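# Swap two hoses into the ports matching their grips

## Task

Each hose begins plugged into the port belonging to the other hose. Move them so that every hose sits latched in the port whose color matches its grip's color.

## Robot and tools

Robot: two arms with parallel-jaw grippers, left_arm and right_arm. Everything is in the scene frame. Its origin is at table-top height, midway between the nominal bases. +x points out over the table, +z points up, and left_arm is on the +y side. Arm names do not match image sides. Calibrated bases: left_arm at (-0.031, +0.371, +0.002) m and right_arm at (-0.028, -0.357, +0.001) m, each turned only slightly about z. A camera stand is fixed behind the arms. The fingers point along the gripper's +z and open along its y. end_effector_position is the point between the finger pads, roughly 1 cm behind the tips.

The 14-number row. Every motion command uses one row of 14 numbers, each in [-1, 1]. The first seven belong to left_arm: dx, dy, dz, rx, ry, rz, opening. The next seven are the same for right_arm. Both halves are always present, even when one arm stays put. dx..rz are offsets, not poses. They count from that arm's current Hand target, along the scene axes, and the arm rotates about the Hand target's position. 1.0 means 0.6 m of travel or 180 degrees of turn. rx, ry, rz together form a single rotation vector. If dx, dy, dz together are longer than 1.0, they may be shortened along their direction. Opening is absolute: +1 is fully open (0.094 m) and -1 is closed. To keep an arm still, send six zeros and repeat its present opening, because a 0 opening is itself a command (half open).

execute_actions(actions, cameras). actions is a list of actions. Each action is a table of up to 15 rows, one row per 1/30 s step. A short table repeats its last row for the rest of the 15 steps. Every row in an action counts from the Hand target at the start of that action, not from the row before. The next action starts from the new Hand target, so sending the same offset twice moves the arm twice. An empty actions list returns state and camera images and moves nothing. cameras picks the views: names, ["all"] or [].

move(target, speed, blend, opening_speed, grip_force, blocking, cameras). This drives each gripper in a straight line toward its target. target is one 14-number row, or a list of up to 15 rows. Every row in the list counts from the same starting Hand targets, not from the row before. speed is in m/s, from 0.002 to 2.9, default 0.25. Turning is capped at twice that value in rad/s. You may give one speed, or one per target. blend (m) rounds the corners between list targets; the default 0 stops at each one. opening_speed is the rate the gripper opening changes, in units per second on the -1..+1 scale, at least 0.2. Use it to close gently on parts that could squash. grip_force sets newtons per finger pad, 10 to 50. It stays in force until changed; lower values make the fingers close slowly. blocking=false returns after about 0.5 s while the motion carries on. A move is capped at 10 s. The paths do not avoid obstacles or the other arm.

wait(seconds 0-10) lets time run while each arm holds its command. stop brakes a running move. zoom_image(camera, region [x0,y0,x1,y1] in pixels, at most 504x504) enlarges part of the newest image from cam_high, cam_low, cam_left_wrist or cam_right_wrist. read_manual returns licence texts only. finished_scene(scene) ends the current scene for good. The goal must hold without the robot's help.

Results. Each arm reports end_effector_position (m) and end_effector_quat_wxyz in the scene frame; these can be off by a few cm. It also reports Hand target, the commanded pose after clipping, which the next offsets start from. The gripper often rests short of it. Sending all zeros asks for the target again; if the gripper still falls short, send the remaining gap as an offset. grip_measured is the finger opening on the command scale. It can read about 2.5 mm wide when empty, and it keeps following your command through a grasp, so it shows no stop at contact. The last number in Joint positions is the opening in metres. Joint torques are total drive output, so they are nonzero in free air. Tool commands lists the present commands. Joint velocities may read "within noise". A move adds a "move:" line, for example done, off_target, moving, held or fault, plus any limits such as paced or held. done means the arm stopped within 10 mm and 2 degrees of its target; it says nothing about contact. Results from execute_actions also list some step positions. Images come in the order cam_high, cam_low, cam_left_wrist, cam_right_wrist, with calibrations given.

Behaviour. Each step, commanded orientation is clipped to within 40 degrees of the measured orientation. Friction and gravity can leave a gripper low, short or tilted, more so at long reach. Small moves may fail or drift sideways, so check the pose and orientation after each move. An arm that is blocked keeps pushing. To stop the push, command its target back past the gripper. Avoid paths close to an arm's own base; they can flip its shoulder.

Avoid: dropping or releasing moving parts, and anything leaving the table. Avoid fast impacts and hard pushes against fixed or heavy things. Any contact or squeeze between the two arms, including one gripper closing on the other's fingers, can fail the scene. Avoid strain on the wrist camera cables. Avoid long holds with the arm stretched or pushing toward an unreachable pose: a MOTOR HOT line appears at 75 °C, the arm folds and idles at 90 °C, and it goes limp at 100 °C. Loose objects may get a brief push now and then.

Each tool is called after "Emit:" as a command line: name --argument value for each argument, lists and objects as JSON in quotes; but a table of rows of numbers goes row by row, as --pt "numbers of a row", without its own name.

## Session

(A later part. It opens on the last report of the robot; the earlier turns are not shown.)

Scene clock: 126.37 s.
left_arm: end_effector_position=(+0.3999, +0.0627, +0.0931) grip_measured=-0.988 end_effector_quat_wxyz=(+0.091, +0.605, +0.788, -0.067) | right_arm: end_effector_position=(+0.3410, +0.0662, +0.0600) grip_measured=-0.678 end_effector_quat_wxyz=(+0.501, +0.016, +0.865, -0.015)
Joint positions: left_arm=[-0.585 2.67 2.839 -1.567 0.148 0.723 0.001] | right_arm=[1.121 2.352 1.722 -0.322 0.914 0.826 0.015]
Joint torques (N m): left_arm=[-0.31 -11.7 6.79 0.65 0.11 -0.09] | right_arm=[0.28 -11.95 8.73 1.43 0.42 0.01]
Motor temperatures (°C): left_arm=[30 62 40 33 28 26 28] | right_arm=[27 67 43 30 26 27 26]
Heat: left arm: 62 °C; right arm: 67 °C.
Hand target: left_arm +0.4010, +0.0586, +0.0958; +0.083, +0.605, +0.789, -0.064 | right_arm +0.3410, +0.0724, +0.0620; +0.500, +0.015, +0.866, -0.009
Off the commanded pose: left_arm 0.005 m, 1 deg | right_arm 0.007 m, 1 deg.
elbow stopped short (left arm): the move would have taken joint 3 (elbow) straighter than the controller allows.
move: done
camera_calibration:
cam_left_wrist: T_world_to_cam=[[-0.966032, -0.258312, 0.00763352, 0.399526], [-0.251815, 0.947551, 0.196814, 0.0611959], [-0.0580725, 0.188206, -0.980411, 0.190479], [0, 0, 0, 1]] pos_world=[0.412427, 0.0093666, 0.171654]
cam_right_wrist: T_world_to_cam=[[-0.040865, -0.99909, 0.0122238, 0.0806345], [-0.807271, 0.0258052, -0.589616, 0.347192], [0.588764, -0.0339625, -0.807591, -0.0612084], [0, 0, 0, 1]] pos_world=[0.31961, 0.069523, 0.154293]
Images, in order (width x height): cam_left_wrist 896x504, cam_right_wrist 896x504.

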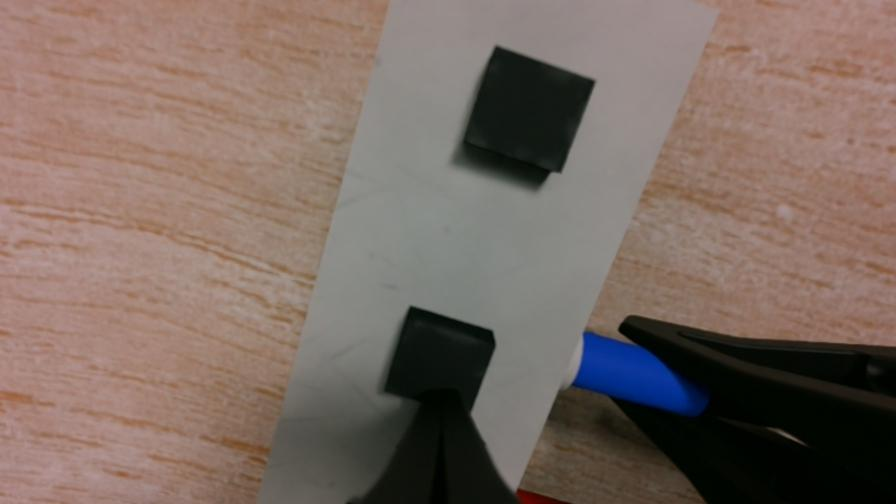

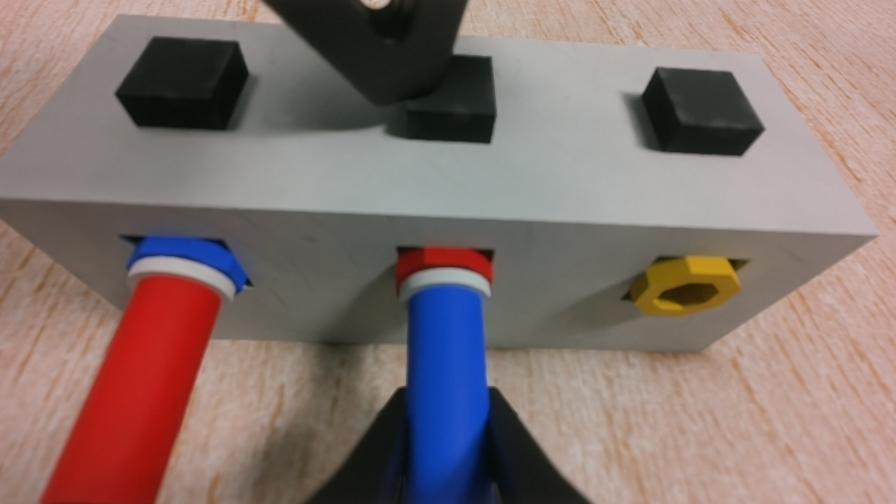

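Emit:
move --pt "0.001 -0.0075 0.013 0 0 0 -1 0 0 -0.015 0 0 0 -0.85" --pt "-0.002 0.0 -0.05 0 0 0 -1 0 0 -0.015 0 0 0 -0.85" --pt "-0.002 0.0 -0.05 0 0 0 -1 -0.05 0.001 -0.015 0 0 0 -0.85" --speed '[0.08,0.06,0.1]' --cameras '["cam_left_wrist","cam_right_wrist"]'

Scene clock: 132.63 s.
left_arm: end_effector_position=(+0.3995, +0.0622, +0.0907) grip_measured=-0.988 end_effector_quat_wxyz=(+0.098, +0.602, +0.790, -0.065) | right_arm: end_effector_position=(+0.3394, +0.0672, +0.0581) grip_measured=-0.678 end_effector_quat_wxyz=(+0.509, +0.035, +0.860, -0.002)
Joint positions: left_arm=[-0.588 2.571 2.632 -1.445 0.143 0.714 0.001] | right_arm=[1.127 2.353 1.704 -0.287 0.929 0.864 0.015]
Joint torques (N m): left_arm=[-0.18 -9.83 2.14 1.05 0.15 0.03] | right_arm=[4.75 -13.89 4.27 0.95 0.61 0.34]
Motor temperatures (°C): left_arm=[30 65 41 33 28 26 28] | right_arm=[27 66 43 30 26 27 27]
Heat: left arm: 65 °C; right arm: 66 °C.
Hand target: left_arm +0.3998, +0.0586, +0.0657; +0.083, +0.605, +0.789, -0.064 | right_arm +0.3110, +0.0730, +0.0531; +0.500, +0.015, +0.866, -0.009
Off the commanded pose: left_arm 0.025 m, 2 deg | right_arm 0.029 m, 3 deg.
elbow stopped short (left arm): the move would have taken joint 3 (elbow) straighter than the controller allows.
move: off_target (left_arm, right_arm)
camera_calibration:
cam_left_wrist: T_world_to_cam=[[-0.964201, -0.265153, -0.00331316, 0.399748], [-0.260974, 0.946641, 0.189112, 0.066432], [-0.0470073, 0.183207, -0.98195, 0.184208], [0, 0, 0, 1]] pos_world=[0.411433, 0.00935878, 0.169645]
cam_right_wrist: T_world_to_cam=[[-0.0617545, -0.997655, -0.0295088, 0.0909207], [-0.795216, 0.0670477, -0.602608, 0.338821], [0.603173, -0.0137479, -0.797492, -0.0686227], [0, 0, 0, 1]] pos_world=[0.316442, 0.0670469, 0.152133]
Images, in order (width x height): cam_left_wrist 896x504, cam_right_wrist 896x504.

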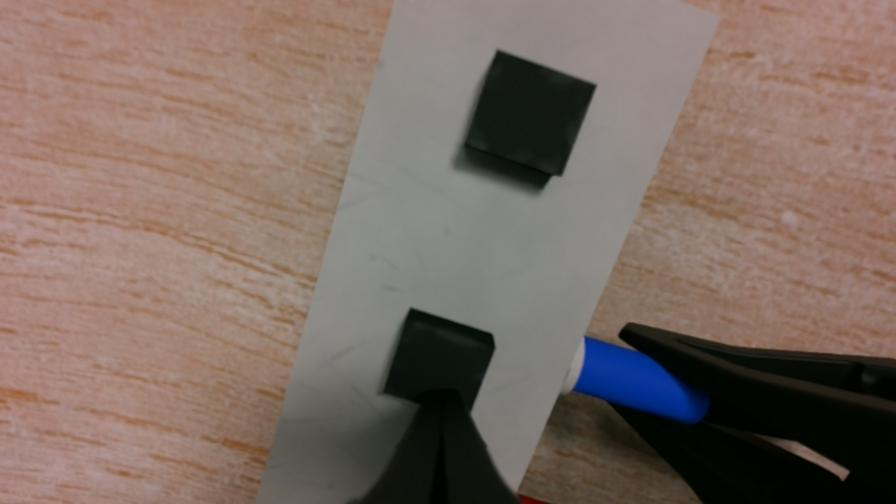

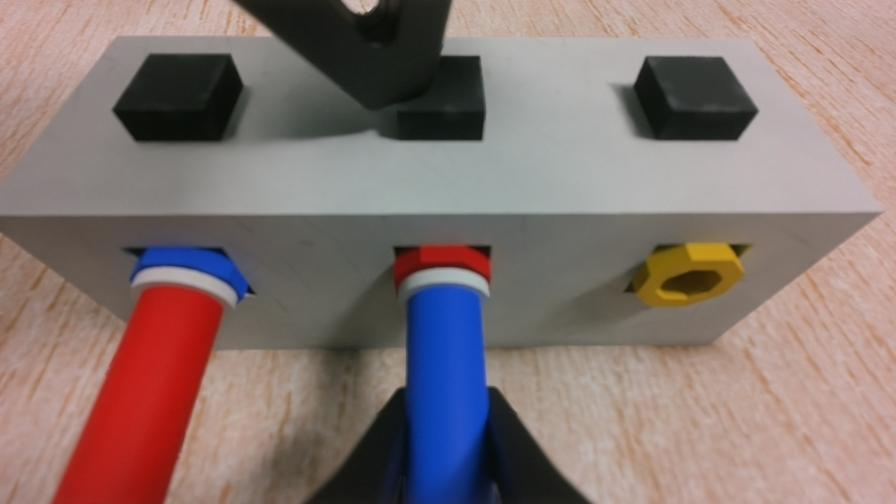

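Emit:
move --pt "0.001 -0.004 0.067 0 0 0 -1 0.045 0 0.0 0 0 0 -0.85" --pt "0.001 -0.013 0.06 0 0 0 -1 0.045 0 0.0 0 0 0 -0.85" --pt "0.0 -0.009 -0.01 0 0 0 -1 0.045 0 0.0 0 0 0 -0.85" --pt "0.0 -0.009 -0.01 0 0 0 -1 0 0 0.0 0 0 0 -0.85" --speed '[0.08,0.08,0.06,0.1]' --cameras '["cam_left_wrist","cam_right_wrist"]'

Scene clock: 139.33 s.
left_arm: end_effector_position=(+0.4017, +0.0520, +0.0908) grip_measured=-0.988 end_effector_quat_wxyz=(+0.111, +0.604, +0.786, -0.068) | right_arm: end_effector_position=(+0.3393, +0.0669, +0.0580) grip_measured=-0.678 end_effector_quat_wxyz=(+0.509, +0.034, +0.860, -0.004)
Joint positions: left_arm=[-0.599 2.579 2.641 -1.418 0.15 0.707 0.001] | right_arm=[1.128 2.353 1.703 -0.286 0.931 0.861 0.015]
Joint torques (N m): left_arm=[0.08 -9.22 2.18 0.94 0.06 0.01] | right_arm=[4.71 -13.9 4.38 0.95 0.59 0.39]
Motor temperatures (°C): left_arm=[30 65 40 33 28 26 28] | right_arm=[27 64 43 30 26 27 27]
Heat: left arm: 65 °C; right arm: 64 °C.
Hand target: left_arm +0.3999, +0.0533, +0.0597; +0.083, +0.605, +0.789, -0.064 | right_arm +0.3110, +0.0731, +0.0531; +0.500, +0.015, +0.866, -0.009
Off the commanded pose: left_arm 0.031 m, 3 deg | right_arm 0.029 m, 3 deg.
elbow stopped short (left arm): the move would have taken joint 3 (elbow) straighter than the controller allows.
move: off_target (left_arm, right_arm)
camera_calibration:
cam_left_wrist: T_world_to_cam=[[-0.965676, -0.259331, -0.0147418, 0.400464], [-0.258188, 0.952111, 0.163779, 0.0775372], [-0.028437, 0.161963, -0.986387, 0.180262], [0, 0, 0, 1]] pos_world=[0.411864, 0.000832614, 0.171013]
cam_right_wrist: T_world_to_cam=[[-0.0608331, -0.997811, -0.0259332, 0.090173], [-0.794531, 0.0641333, -0.603828, 0.338675], [0.604169, -0.016128, -0.796693, -0.0688006], [0, 0, 0, 1]] pos_world=[0.316141, 0.0671456, 0.152027]
Images, in order (width x height): cam_left_wrist 896x504, cam_right_wrist 896x504.

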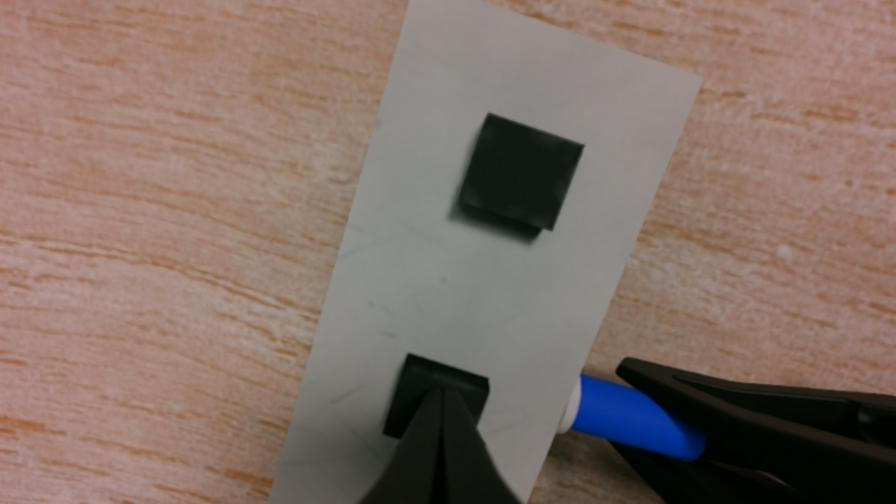

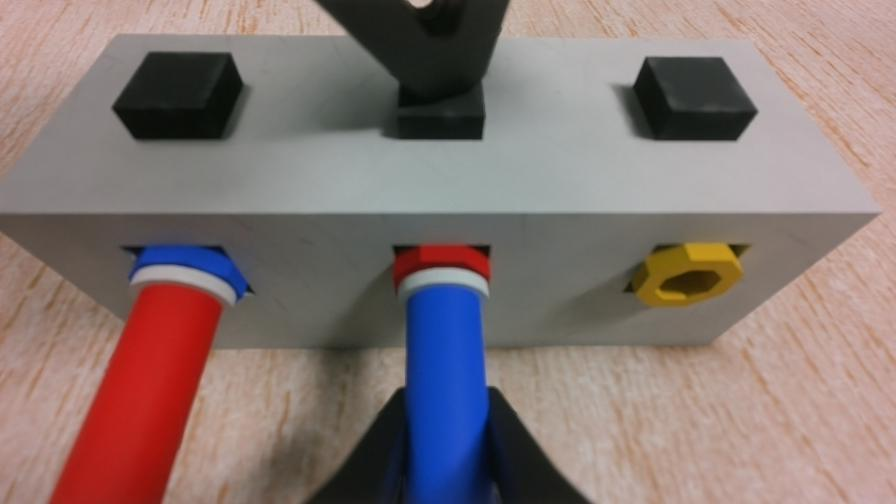

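Emit:
move --target '[-0.003,0.003,-0.05,0,0,0,-1,0,0,0,0,0,0,-0.85]' --speed 0.08 --cameras '["cam_left_wrist","cam_right_wrist"]'

Scene clock: 143.97 s.
left_arm: end_effector_position=(+0.4081, +0.0463, +0.0900) grip_measured=-0.988 end_effector_quat_wxyz=(+0.152, +0.604, +0.779, -0.068) | right_arm: end_effector_position=(+0.3112, +0.0753, +0.0508) grip_measured=-0.678 end_effector_quat_wxyz=(+0.503, +0.005, +0.864, -0.016)
Joint positions: left_arm=[-0.599 2.457 2.387 -1.204 0.157 0.707 0.001] | right_arm=[1.185 2.353 1.693 -0.344 0.947 0.881 0.015]
Joint torques (N m): left_arm=[0.17 -5.55 1.87 0.78 -0.02 0.02] | right_arm=[-0.32 -13.78 5.42 1.36 0.44 0.27]
Motor temperatures (°C): left_arm=[30 65 40 33 28 26 28] | right_arm=[27 63 43 29 26 27 27]
Heat: left arm: 65 °C; right arm: 63 °C.
Hand target: left_arm +0.3980, +0.0551, +0.0297; +0.083, +0.605, +0.789, -0.064 | right_arm +0.3109, +0.0730, +0.0530; +0.500, +0.015, +0.866, -0.009
Off the commanded pose: left_arm 0.062 m, 8 deg | right_arm 0.003 m, 1 deg.
move: off_target (left_arm)
camera_calibration:
cam_left_wrist: T_world_to_cam=[[-0.963531, -0.259743, -0.0643483, 0.408779], [-0.265131, 0.959205, 0.098143, 0.0930662], [0.0362312, 0.111625, -0.99309, 0.157155], [0, 0, 0, 1]] pos_world=[0.412852, -0.000634377, 0.17324]
cam_right_wrist: T_world_to_cam=[[-0.0226134, -0.999433, 0.024965, 0.0822875], [-0.805218, 0.00340721, -0.59297, 0.318794], [0.592548, -0.0335113, -0.804838, -0.0521944], [0, 0, 0, 1]] pos_world=[0.289487, 0.0794055, 0.144973]
Images, in order (width x height): cam_left_wrist 896x504, cam_right_wrist 896x504.

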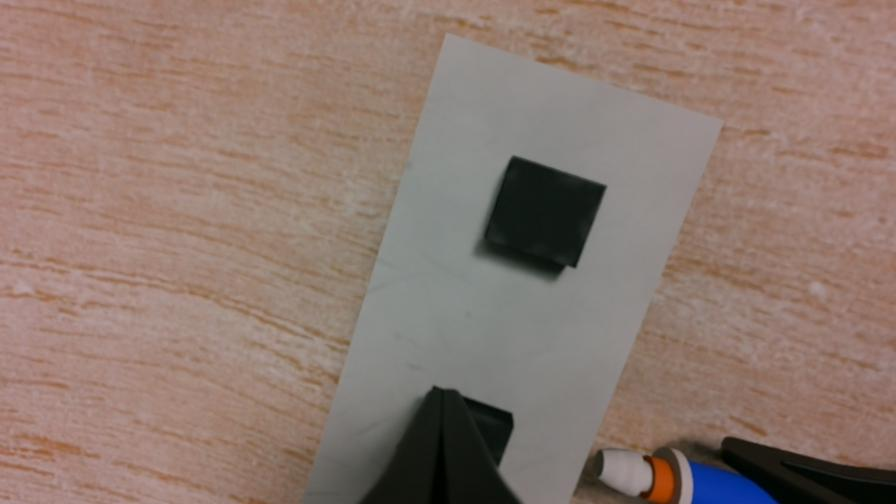

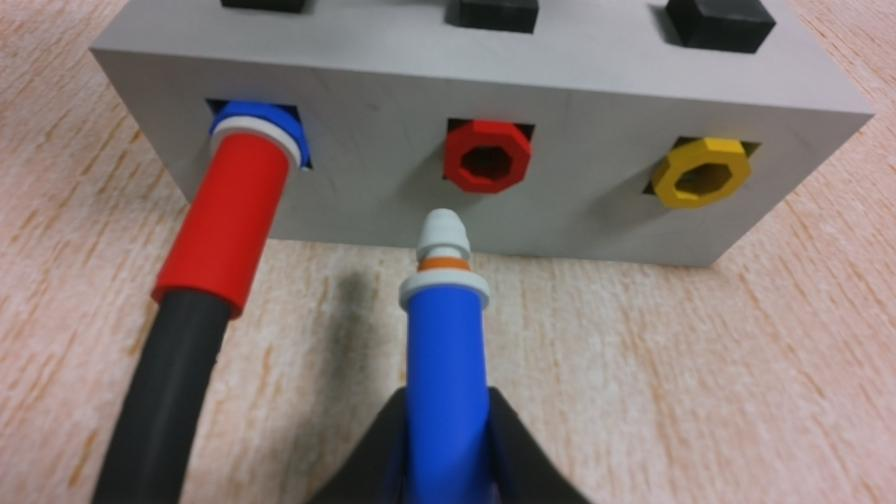

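Emit:
move --pt "0 0 0.1 0 0 0 -1 -0.05 0 0.083 0 0 0 -0.85" --pt "0.0117 0.095 0.2 0 0 0 -1 -0.075 -0.2 0.083 0 0 0 -0.85" --pt "0.0117 0.095 0.18 0 0 0 -1 -0.075 -0.2 -0.065 0 0 0 -0.85" --speed '[0.12,0.15,0.08]' --blend '[0.015,0.015,0]' --cameras '["cam_left_wrist","cam_right_wrist"]'

Scene clock: 154.70 s.
left_arm: end_effector_position=(+0.4069, +0.1097, +0.1230) grip_measured=-0.988 end_effector_quat_wxyz=(+0.093, +0.599, +0.793, -0.062) | right_arm: end_effector_position=(+0.2666, -0.0451, +0.0280) grip_measured=-0.678 end_effector_quat_wxyz=(+0.509, +0.016, +0.861, -0.011)
Joint positions: left_arm=[-0.499 2.528 2.688 -1.565 0.151 0.795 0.001] | right_arm=[1.169 2.004 0.962 0.067 0.949 0.874 0.015]
Joint torques (N m): left_arm=[0.79 -14.57 4.19 0.61 0.25 0.13] | right_arm=[-0.51 -6.56 3.81 1.8 0.31 0.11]
Motor temperatures (°C): left_arm=[30 65 40 32 28 26 28] | right_arm=[27 62 43 30 26 27 27]
Heat: left arm: 65 °C; right arm: 62 °C.
Hand target: left_arm +0.4051, +0.1120, +0.1379; +0.083, +0.605, +0.789, -0.064 | right_arm +0.2660, -0.0470, +0.0141; +0.501, +0.015, +0.866, -0.009
Off the commanded pose: left_arm 0.015 m, 1 deg | right_arm 0.014 m, 1 deg.
joint sent to its limit (left arm) — joint 4 (wrist pitch), lower limit. The joint targets still meet the commanded pose.
move: off_target (left_arm, right_arm)
camera_calibration:
cam_left_wrist: T_world_to_cam=[[-0.961996, -0.27306, -0.00121325, 0.419155], [-0.267801, 0.942583, 0.199549, 0.0192426], [-0.0533452, 0.19229, -0.979887, 0.208789], [0, 0, 0, 1]] pos_world=[0.419517, 0.0561686, 0.201258]
cam_right_wrist: T_world_to_cam=[[-0.0363085, -0.999331, 0.00446667, -0.0342465], [-0.797072, 0.0262633, -0.603313, 0.268908], [0.602792, -0.0254657, -0.797492, -0.0507843], [0, 0, 0, 1]] pos_world=[0.243708, -0.0425793, 0.121888]
Images, in order (width x height): cam_left_wrist 896x504, cam_right_wrist 896x504.

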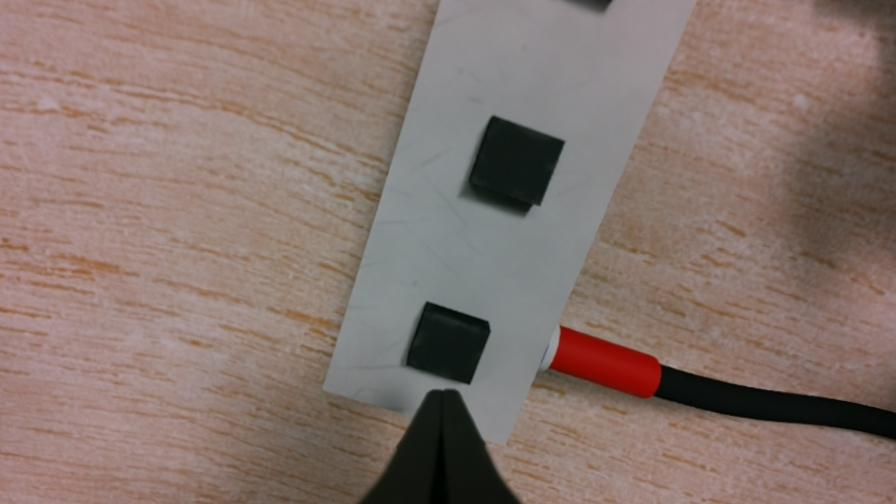

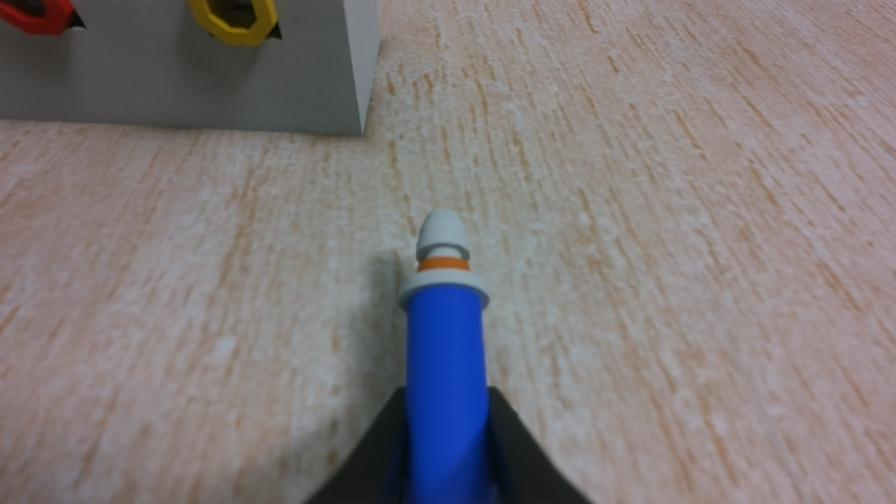

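Emit:
move --pt "0 0 0 0 0 0 -1 0 0 -0.017 0 0 0 -0.85" --pt "0 0 0 0 0 0 -1 0 0 -0.017 0 0 0 -0.25" --pt "0 0 0 0 0 0 -1 0 0 0.16 0 0 0 -0.25" --pt "0 0 0 0 0 0 -1 0.052 0.302 0.135 0 0 0 -0.1" --speed '[0.06,0.06,0.12,0.2]' --blend '[0,0,0.02,0]' --cameras '["cam_left_wrist","cam_right_wrist","cam_high"]'

Scene clock: 162.57 s.
left_arm: end_effector_position=(+0.4069, +0.1097, +0.1230) grip_measured=-0.988 end_effector_quat_wxyz=(+0.093, +0.599, +0.793, -0.062) | right_arm: end_effector_position=(+0.2984, +0.1323, +0.0982) grip_measured=-0.251 end_effector_quat_wxyz=(+0.508, +0.004, +0.861, +0.020)
Joint positions: left_arm=[-0.499 2.528 2.688 -1.565 0.151 0.795 0.001] | right_arm=[1.245 2.451 2.055 -0.584 0.949 0.925 0.035]
Joint torques (N m): left_arm=[0.79 -14.57 4.19 0.61 0.25 0.13] | right_arm=[-0.18 -14.41 5.89 1.46 0.53 0.07]
Motor temperatures (°C): left_arm=[30 71 40 32 28 26 28] | right_arm=[26 60 42 30 26 27 27]
Heat: left arm: 71 °C; right arm: 60 °C.
Hand target: left_arm +0.4051, +0.1120, +0.1379; +0.083, +0.605, +0.789, -0.064 | right_arm +0.2985, +0.1302, +0.0997; +0.508, +0.007, +0.861, +0.020 (not the last commanded pose)
Tool commands: left_gripper/opening=-1.0 right_gripper/opening=-0.25
Off the commanded pose: left_arm 0.015 m, 1 deg | right_arm 0.004 m, 4 deg.
joint sent to its limit (left arm) — joint 4 (wrist pitch), lower limit. The joint targets still meet the commanded pose.
move: held (right_arm; a check stopped the path), off_target (left_arm); path passed 3 of 4 targets; target 4's new opening was not sent; target 2's new opening was sent with right_arm's hand 0.023 m and 3 deg from that target; limits=held
pose unreachable (right arm): on one or more control steps of this call, first in action 0 (counted from 0), this arm could not follow its commanded pose, so it was not sent that pose on those steps. It may still have moved: this result reports where it is.
cause: moving toward the commanded pose would bring a part of the arm too close to another arm (this arm's wrist (the part past joint 4) and the left arm's forearm (the part past joint 3), where that arm would come to rest).
camera_calibration:
cam_left_wrist: T_world_to_cam=[[-0.961996, -0.27306, -0.00121325, 0.419155], [-0.267801, 0.942583, 0.199549, 0.0192426], [-0.0533452, 0.19229, -0.979887, 0.208789], [0, 0, 0, 1]] pos_world=[0.419517, 0.0561686, 0.201258]
cam_right_wrist: T_world_to_cam=[[0.0150423, -0.999228, -0.0362946, 0.132517], [-0.799231, 0.00979632, -0.600944, 0.334556], [0.600836, 0.0380473, -0.798466, -0.0170526], [0, 0, 0, 1]] pos_world=[0.27564, 0.129786, 0.192243]
Images, in order (width x height): cam_high 896x504, cam_left_wrist 896x504, cam_right_wrist 896x504.

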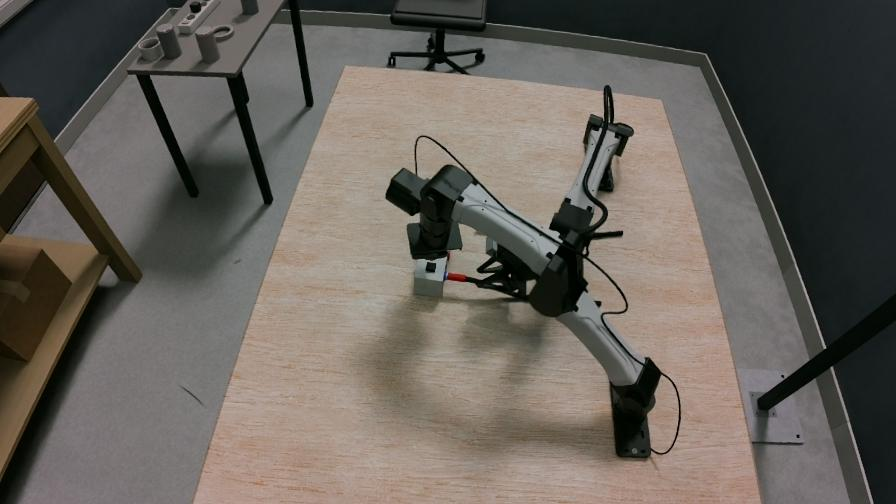

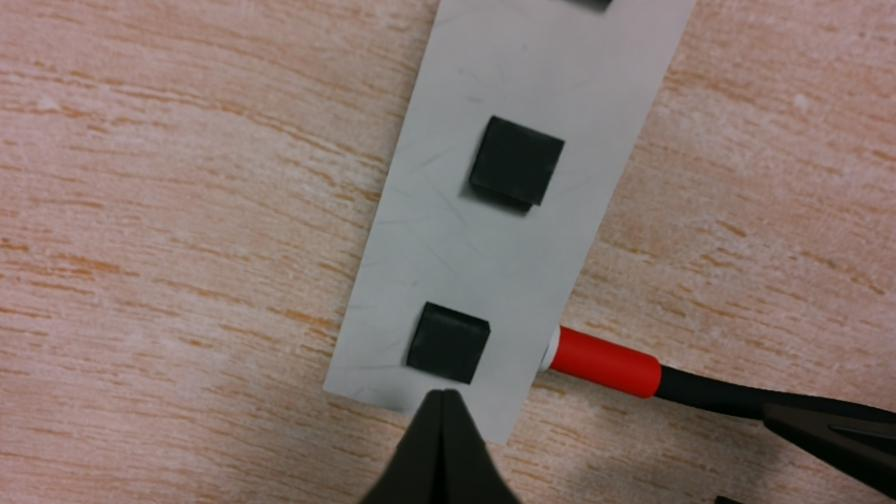

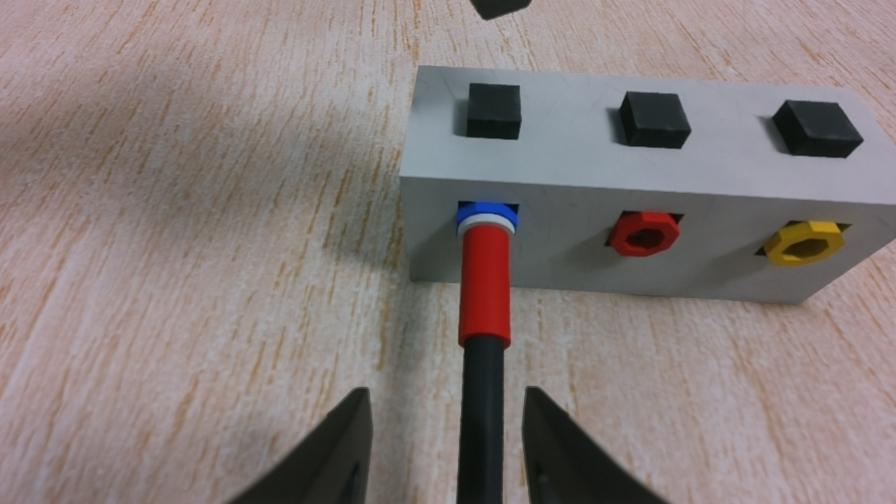

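Emit:
move --pt "-0.1 0.15 0.03 0 0 0 -1 -0.016 0 -0.025 0 -0.083 -0.022 -0.1" --pt "-0.1 0.15 0.03 0 0 0 -1 0.085 -0.003 -0.063 0 -0.083 -0.022 -0.1" --speed '[0.15,0.1]' --cameras '["cam_right_wrist","cam_high"]'

Scene clock: 176.50 s.
left_arm: end_effector_position=(+0.3439, +0.2024, +0.1399) grip_measured=-0.988 end_effector_quat_wxyz=(+0.056, +0.602, +0.794, -0.066) | right_arm: end_effector_position=(+0.3398, +0.1248, +0.0704) grip_measured=-0.101 end_effector_quat_wxyz=(+0.618, +0.023, +0.786, -0.012)
Joint positions: left_arm=[-0.367 2.055 1.959 -1.404 0.159 0.935 0.001] | right_arm=[1.205 2.554 1.88 0.043 1.161 0.601 0.042]
Joint torques (N m): left_arm=[0.92 -12.72 4.44 0.62 0.36 0.13] | right_arm=[-1.52 -11.23 8.69 2.13 0.17 0.13]
Motor temperatures (°C): left_arm=[30 76 40 31 28 26 28] | right_arm=[26 64 42 30 26 27 26]
Heat: left arm: 76 °C; right arm: 64 °C. Fold the left arm in close to its base, or ease its load, before you think long.
Hand target: left_arm +0.3450, +0.2019, +0.1558; +0.083, +0.605, +0.789, -0.064 | right_arm +0.3495, +0.1284, +0.0618; +0.616, +0.034, +0.787, +0.004
Off the commanded pose: left_arm 0.016 m, 3 deg | right_arm 0.013 m, 2 deg.
MOTOR HOT: joint 2 (shoulder) of the left arm reports 76 °C; the controller's stop level is 90 °C. To cool a motor, set the load down, stop pushing, or move to a pose that needs little force.
move: off_target (left_arm, right_arm)
camera_calibration:
cam_right_wrist: T_world_to_cam=[[-0.0496316, -0.998741, -0.00730102, 0.143345], [-0.60998, 0.0360992, -0.791594, 0.296884], [0.790861, -0.0348346, -0.611004, -0.132516], [0, 0, 0, 1]] pos_world=[0.293009, 0.127831, 0.15509]
Images, in order (width x height): cam_high 896x504, cam_right_wrist 896x504.

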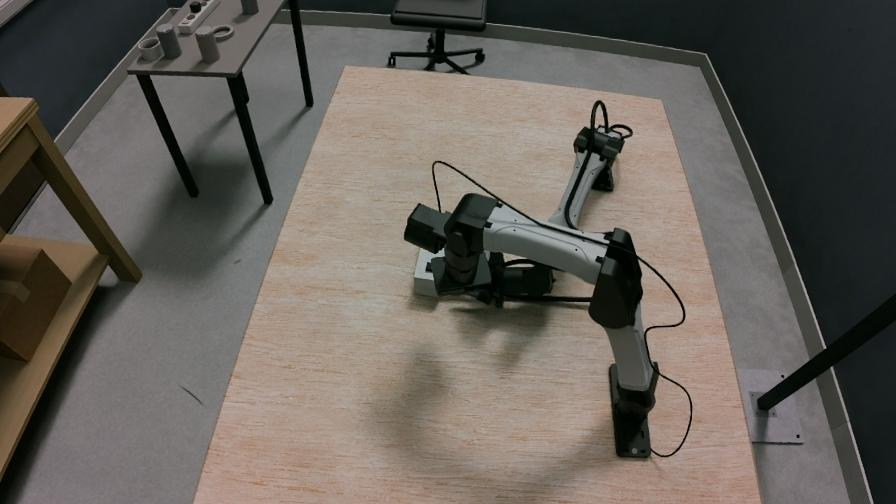

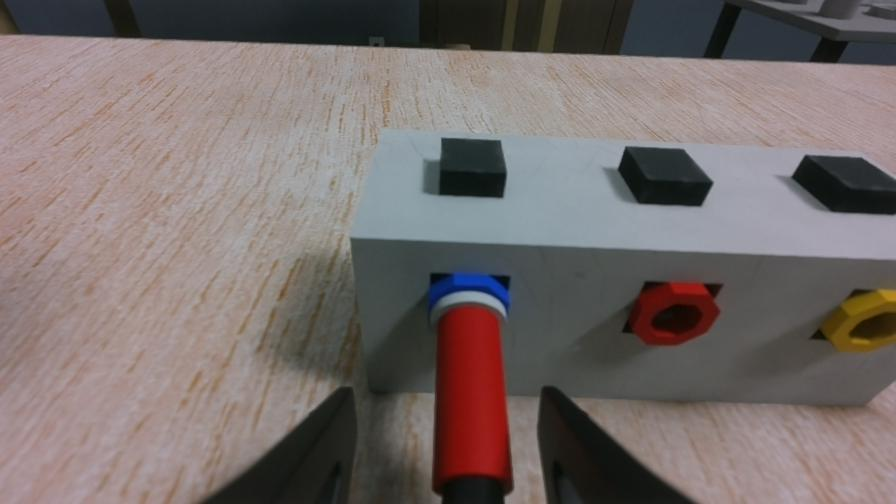

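Emit:
move --pt "-0.16 0.22 0.13 0 0 0 -1 -0.002 -0.0075 -0.024 0 0 0 -0.1" --pt "-0.16 0.22 0.13 0 0 0 -1 -0.002 -0.0075 -0.024 0 0 0 -0.85" --speed '[0.15,0.1]' --cameras '["cam_right_wrist","cam_high"]'

Scene clock: 182.33 s.
left_arm: end_effector_position=(+0.2527, +0.3344, +0.2303) grip_measured=-0.988 end_effector_quat_wxyz=(+0.113, +0.597, +0.793, -0.036) | right_arm: end_effector_position=(+0.3423, +0.1212, +0.0714) grip_measured=-0.673 end_effector_quat_wxyz=(+0.628, +0.039, +0.777, -0.012)
Joint positions: left_arm=[-0.024 1.55 1.69 -1.568 0.192 1.265 0.001] | right_arm=[1.202 2.561 1.873 0.084 1.189 0.6 0.015]
Joint torques (N m): left_arm=[0.95 -6.38 4.18 0.57 0.39 0.13] | right_arm=[-1.26 -11.11 5.37 2.19 -0.15 0.2]
Motor temperatures (°C): left_arm=[30 74 40 31 28 26 28] | right_arm=[26 63 42 31 26 27 26]
Heat: left arm: 74 °C; right arm: 63 °C. Fold the left arm in close to its base, or ease its load, before you think long.
Hand target: left_arm +0.2491, +0.3340, +0.2338; +0.083, +0.605, +0.789, -0.064 | right_arm +0.3484, +0.1240, +0.0477; +0.616, +0.034, +0.787, +0.004
Off the commanded pose: left_arm 0.005 m, 5 deg | right_arm 0.025 m, 3 deg.
MOTOR HOT: still on. Joint 2 (shoulder) of the left arm reports 74 °C.
joint sent to its limit (left arm) — joint 4 (wrist pitch), lower limit. The joint targets are off in orientation, not in position.
move: off_target (left_arm, right_arm); target 2's new opening was sent with right_arm's hand 0.026 m and 1 deg from that target
camera_calibration:
cam_right_wrist: T_world_to_cam=[[-0.0747401, -0.996838, -0.0269773, 0.149568], [-0.588601, 0.065937, -0.80573, 0.289307], [0.804961, -0.0443415, -0.591668, -0.138998], [0, 0, 0, 1]] pos_world=[0.293353, 0.123855, 0.154898]
Images, in order (width x height): cam_high 896x504, cam_right_wrist 896x504.

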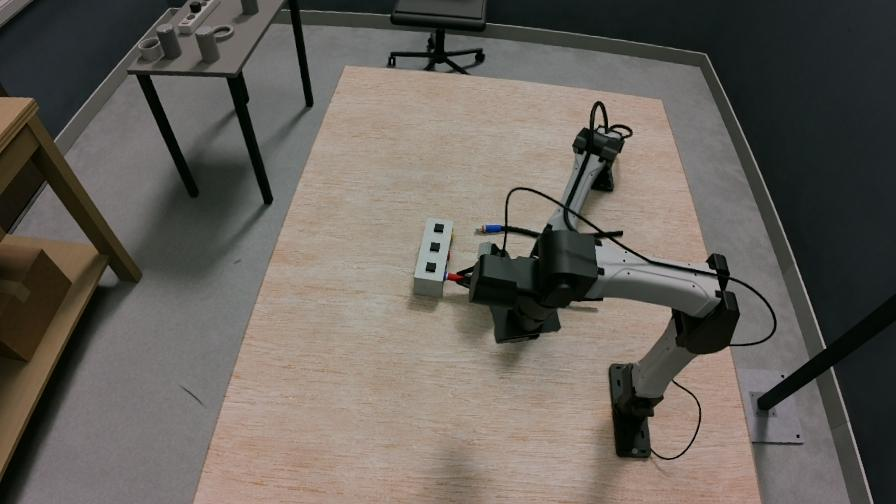

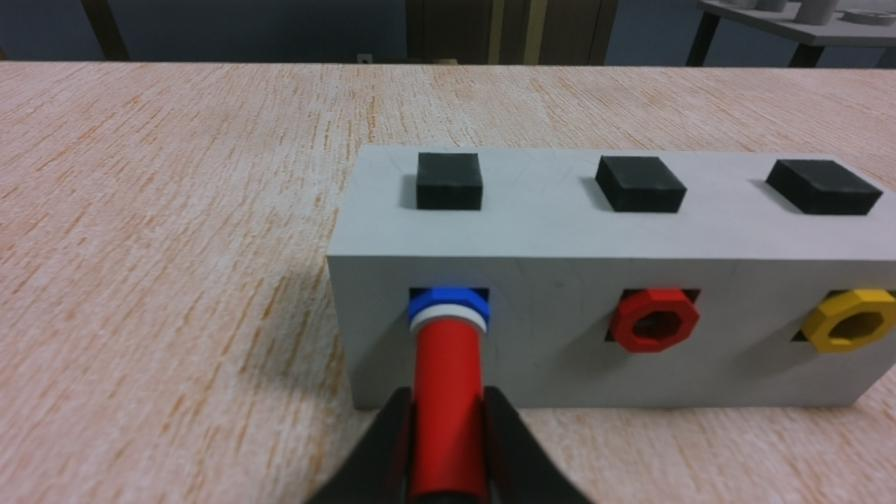

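Emit:
move --pt "0.2575 -0.348 -0.14 0 0 0 -1 -0.003 0 0.02 0 0 0 -0.85" --pt "0.2575 -0.375 -0.223 0 0 0 -1 -0.003 0 0.02 0 0 0 -0.85" --speed '[0.2,0.08]' --cameras '["cam_left_wrist","cam_right_wrist"]'

Scene clock: 192.57 s.
left_arm: end_effector_position=(+0.4018, +0.1121, +0.1017) grip_measured=-0.988 end_effector_quat_wxyz=(+0.079, +0.607, +0.788, -0.068) | right_arm: end_effector_position=(+0.3422, +0.1211, +0.0713) grip_measured=-0.673 end_effector_quat_wxyz=(+0.628, +0.039, +0.777, -0.013)
Joint positions: left_arm=[-0.496 2.471 2.494 -1.46 0.162 0.818 0.001] | right_arm=[1.202 2.561 1.873 0.084 1.189 0.6 0.015]
Joint torques (N m): left_arm=[-0.23 -11.67 4.56 0.75 0.11 -0.09] | right_arm=[-1.02 -13.15 5.82 1.9 -0.13 0.19]
Motor temperatures (°C): left_arm=[30 69 40 31 28 26 28] | right_arm=[26 61 42 31 26 27 26]
Heat: left arm: 69 °C; right arm: 61 °C.
Hand target: left_arm +0.4035, +0.1089, +0.1000; +0.083, +0.605, +0.789, -0.064 | right_arm +0.3466, +0.1239, +0.0597; +0.616, +0.034, +0.787, +0.004
Off the commanded pose: left_arm 0.004 m, 1 deg | right_arm 0.013 m, 3 deg.
MOTOR HOT: cleared for the motors of the left arm.
move: off_target (right_arm)
camera_calibration:
cam_left_wrist: T_world_to_cam=[[-0.96697, -0.253751, 0.0240719, 0.412227], [-0.243007, 0.946267, 0.213368, 0.00806563], [-0.0769208, 0.200471, -0.976675, 0.195479], [0, 0, 0, 1]] pos_world=[0.415608, 0.0577831, 0.179275]
cam_right_wrist: T_world_to_cam=[[-0.0750682, -0.996833, -0.0262365, 0.149546], [-0.588642, 0.0655354, -0.805733, 0.289289], [0.804901, -0.045041, -0.591698, -0.138949], [0, 0, 0, 1]] pos_world=[0.293354, 0.123855, 0.154797]
Images, in order (width x height): cam_left_wrist 896x504, cam_right_wrist 896x504.

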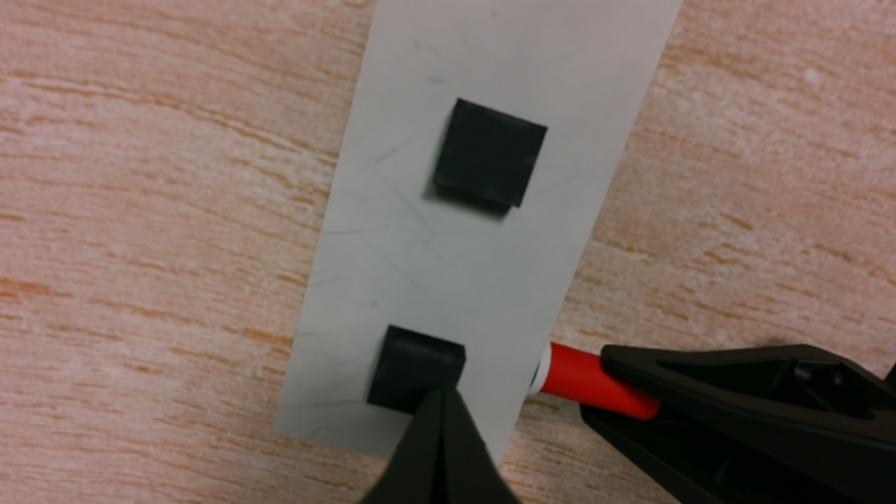

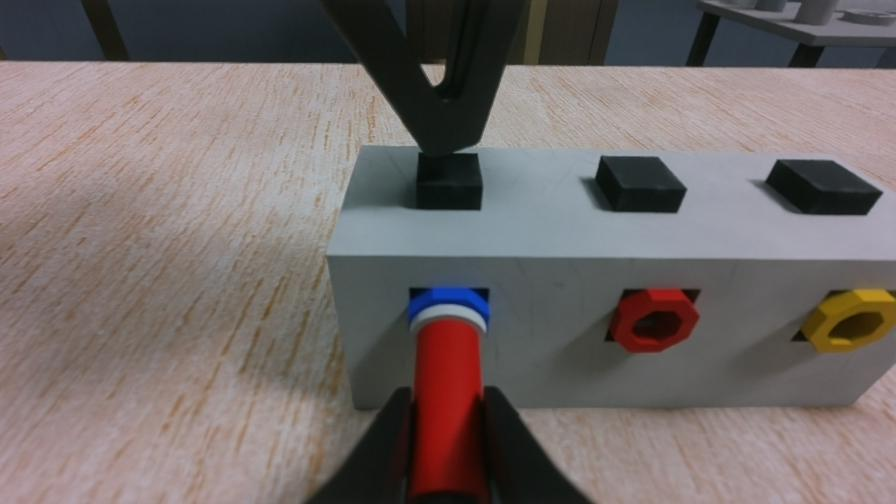

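Emit:
move --pt "0.005 -0.006 -0.02 0 0 0 -1 -0.003 0 0 0 0 0 -0.85" --pt "0.003 -0.003 -0.067 0 0 0 -1 -0.003 0 0 0 0 0 -0.85" --pt "0.003 -0.003 -0.067 0 0 0 -1 -0.055 0.002 0 0 0 0 -0.85" --pt "0.0 0.001 -0.117 0 0 0 -1 -0.055 0.002 0 0 0 0 -0.85" --speed '[0.08,0.06,0.1,0.06]' --cameras '["cam_left_wrist","cam_right_wrist"]'

Scene clock: 199.20 s.
left_arm: end_effector_position=(+0.4146, +0.1002, +0.0892) grip_measured=-0.988 end_effector_quat_wxyz=(+0.153, +0.607, +0.777, -0.064) | right_arm: end_effector_position=(+0.3168, +0.1247, +0.0606) grip_measured=-0.674 end_effector_quat_wxyz=(+0.623, +0.035, +0.781, -0.003)
Joint positions: left_arm=[-0.499 2.321 2.146 -1.113 0.178 0.814 0.001] | right_arm=[1.247 2.548 1.824 0.055 1.203 0.676 0.015]
Joint torques (N m): left_arm=[0.21 -4.86 1.63 0.78 -0.08 -0.03] | right_arm=[0.28 -14.9 5.39 1.47 0.26 0.3]
Motor temperatures (°C): left_arm=[30 68 40 31 28 26 28] | right_arm=[26 61 42 31 26 27 26]
Heat: left arm: 68 °C; right arm: 61 °C.
Hand target: left_arm +0.4036, +0.1095, +0.0298; +0.083, +0.605, +0.789, -0.064 | right_arm +0.3136, +0.1252, +0.0596; +0.616, +0.034, +0.787, +0.004
Off the commanded pose: left_arm 0.061 m, 8 deg | right_arm 0.003 m, 1 deg.
move: off_target (left_arm)
camera_calibration:
cam_left_wrist: T_world_to_cam=[[-0.964785, -0.252537, -0.0735919, 0.429583], [-0.259217, 0.960324, 0.102879, 0.0402483], [0.0446914, 0.118332, -0.991968, 0.145845], [0, 0, 0, 1]] pos_world=[0.418371, 0.0525761, 0.172147]
cam_right_wrist: T_world_to_cam=[[-0.0581948, -0.997649, -0.0361846, 0.14633], [-0.598385, 0.0638722, -0.798659, 0.268331], [0.799092, -0.0248255, -0.600695, -0.124824], [0, 0, 0, 1]] pos_world=[0.268826, 0.125748, 0.144618]
Images, in order (width x height): cam_left_wrist 896x504, cam_right_wrist 896x504.

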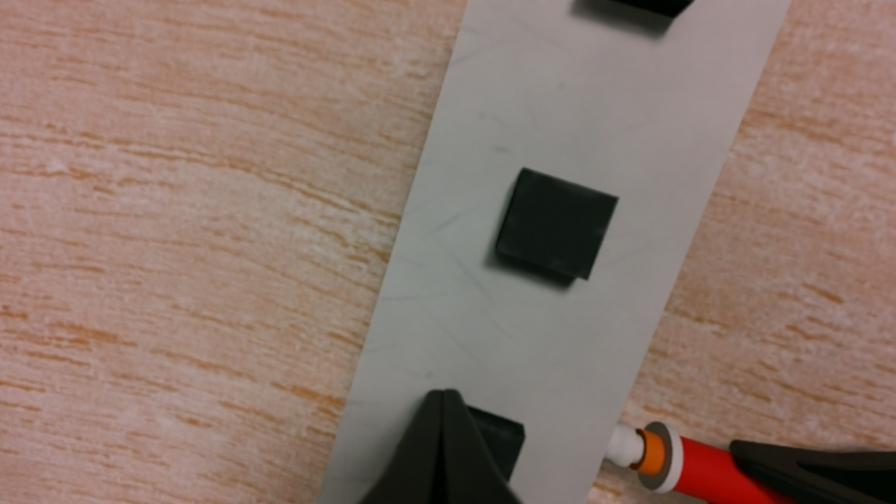

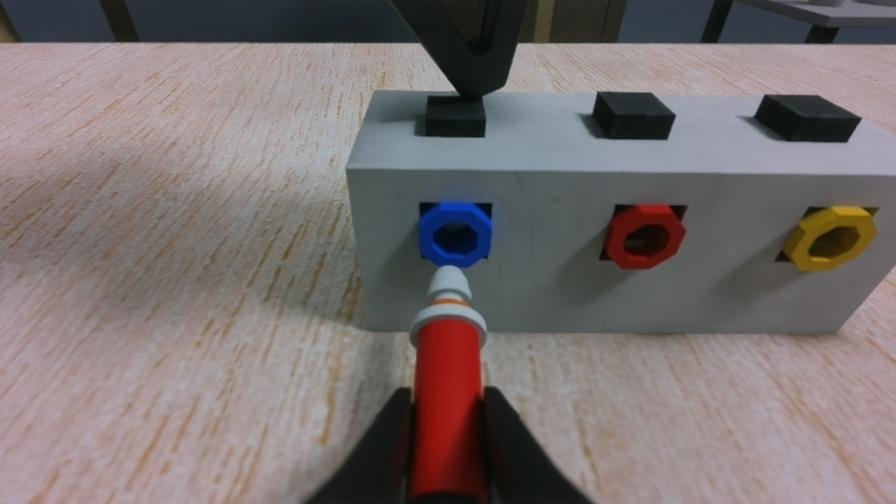

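Emit:
move --pt "0 0 0.13 0 0 0 -1 -0.033 0.001 0.01 0 0 0 -0.85" --pt "-0.2575 0.37 0.33 0 0 0 -1 -0.03 -0.1 0.02 0 0 0 -0.85" --speed '[0.12,0.2]' --blend '[0.02,0]' --cameras '["cam_right_wrist"]'

Emit:
zoom_image --camera "cam_right_wrist" --region '[330, 170, 570, 390]'

Scene clock: 209.10 s.
left_arm: end_effector_position=(+0.2528, +0.3321, +0.2244) grip_measured=-0.988 end_effector_quat_wxyz=(+0.104, +0.598, +0.793, -0.043) | right_arm: end_effector_position=(+0.2923, +0.0681, +0.0592) grip_measured=-0.674 end_effector_quat_wxyz=(+0.615, +0.023, +0.789, -0.008)
Joint positions: left_arm=[-0.032 1.564 1.681 -1.567 0.191 1.26 0.001] | right_arm=[1.253 2.336 1.435 0.186 1.189 0.695 0.015]
Joint torques (N m): left_arm=[0.91 -6.49 4.21 0.53 0.39 0.13] | right_arm=[-0.94 -15.15 4.29 1.86 0.37 0]
Motor temperatures (°C): left_arm=[30 66 39 31 28 26 28] | right_arm=[26 66 41 31 26 27 27]
Heat: left arm: 66 °C; right arm: 66 °C.
Hand target: left_arm +0.2490, +0.3315, +0.2278; +0.083, +0.605, +0.789, -0.064 | right_arm +0.2956, +0.0652, +0.0717; +0.616, +0.034, +0.787, +0.004
Off the commanded pose: left_arm 0.005 m, 4 deg | right_arm 0.013 m, 2 deg.
joint sent to its limit (left arm) — joint 4 (wrist pitch), lower limit. The joint targets are off in orientation, not in position.
move: off_target (left_arm, right_arm)
camera_calibration:
cam_right_wrist: T_world_to_cam=[[-0.04604, -0.998857, -0.0128127, 0.083539], [-0.617659, 0.0385455, -0.785501, 0.262766], [0.785097, -0.0282506, -0.618728, -0.102094], [0, 0, 0, 1]] pos_world=[0.2463, 0.0704308, 0.144305]
Images, in order (width x height): cam_right_wrist 896x504.

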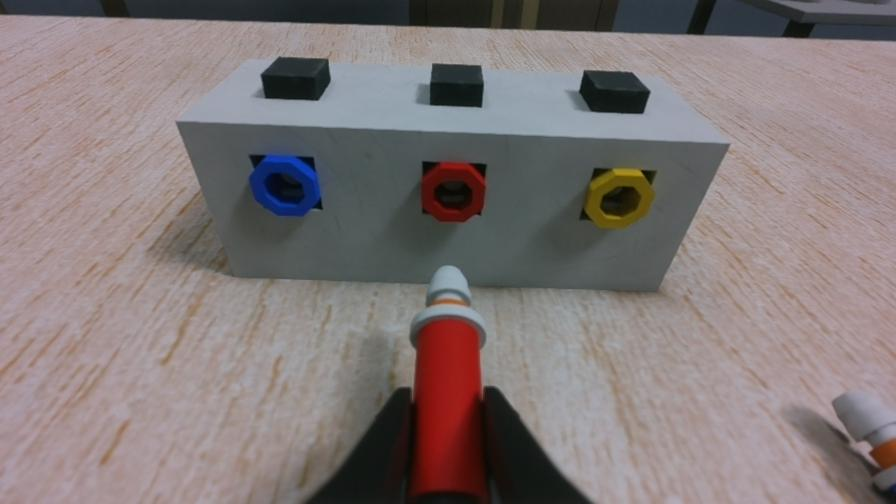

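Scaled by 2.100.

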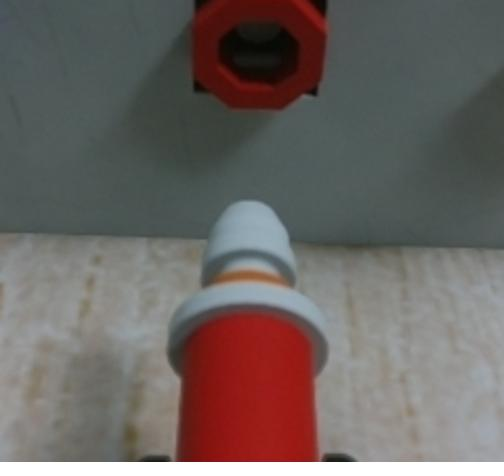

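Emit:
move --target '[0,0,0,0,0,0,-1,0.03,-0.0055,0.019,0,-0.011,0,-0.85]' --speed 0.06 --cameras '["cam_right_wrist"]'

Emit:
zoom_image --camera "cam_right_wrist" --region '[330, 170, 570, 390]'

Scene clock: 218.40 s.
left_arm: end_effector_position=(+0.2528, +0.3321, +0.2244) grip_measured=-0.988 end_effector_quat_wxyz=(+0.104, +0.599, +0.793, -0.043) | right_arm: end_effector_position=(+0.3097, +0.0632, +0.0660) grip_measured=-0.674 end_effector_quat_wxyz=(+0.624, +0.015, +0.781, -0.017)
Joint positions: left_arm=[-0.032 1.564 1.681 -1.567 0.191 1.261 0.001] | right_arm=[1.216 2.336 1.416 0.307 1.178 0.568 0.015]
Joint torques (N m): left_arm=[0.9 -6.49 4.21 0.53 0.39 0.13] | right_arm=[-0.92 -15.41 4.57 2.11 0.32 0.08]
Motor temperatures (°C): left_arm=[30 64 40 30 28 26 28] | right_arm=[26 66 41 32 26 27 27]
Heat: left arm: 64 °C; right arm: 66 °C.
Hand target: left_arm +0.2490, +0.3315, +0.2278; +0.083, +0.605, +0.789, -0.064 | right_arm +0.3135, +0.0619, +0.0829; +0.630, +0.034, +0.776, +0.004
Off the commanded pose: left_arm 0.005 m, 4 deg | right_arm 0.018 m, 3 deg.
joint sent to its limit (left arm) — joint 4 (wrist pitch), lower limit. The joint targets are off in orientation, not in position.
move: off_target (left_arm, right_arm)
camera_calibration:
cam_right_wrist: T_world_to_cam=[[-0.0444566, -0.998959, 0.0102135, 0.0774491], [-0.598605, 0.0184518, -0.800832, 0.275365], [0.79981, -0.0417161, -0.598802, -0.11669], [0, 0, 0, 1]] pos_world=[0.261608, 0.0674196, 0.149856]
Images, in order (width x height): cam_right_wrist 896x504.

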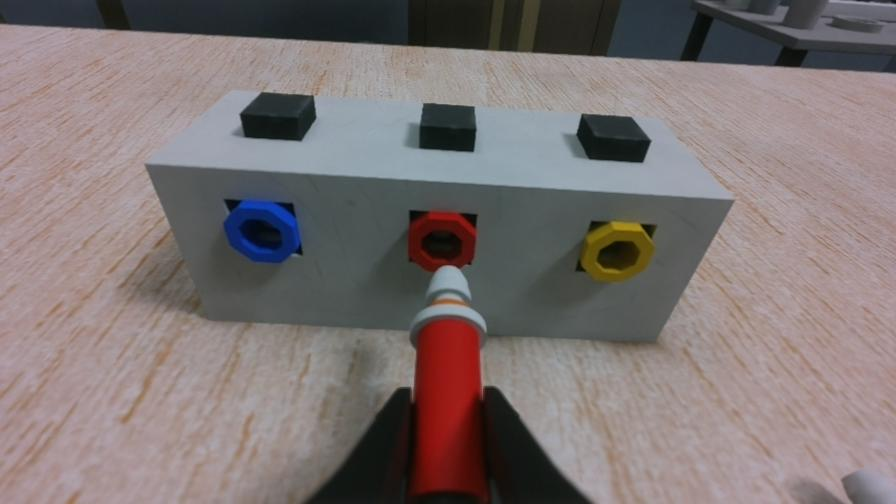

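Scaled by 2.100.

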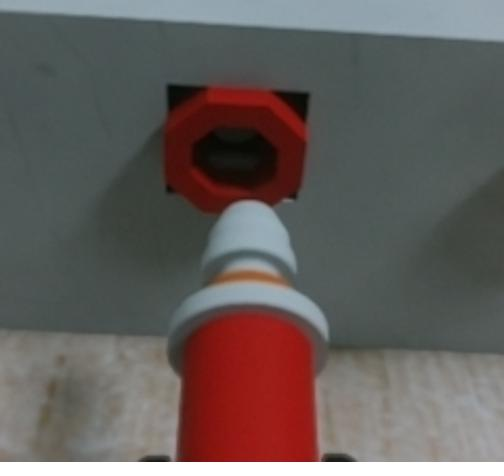

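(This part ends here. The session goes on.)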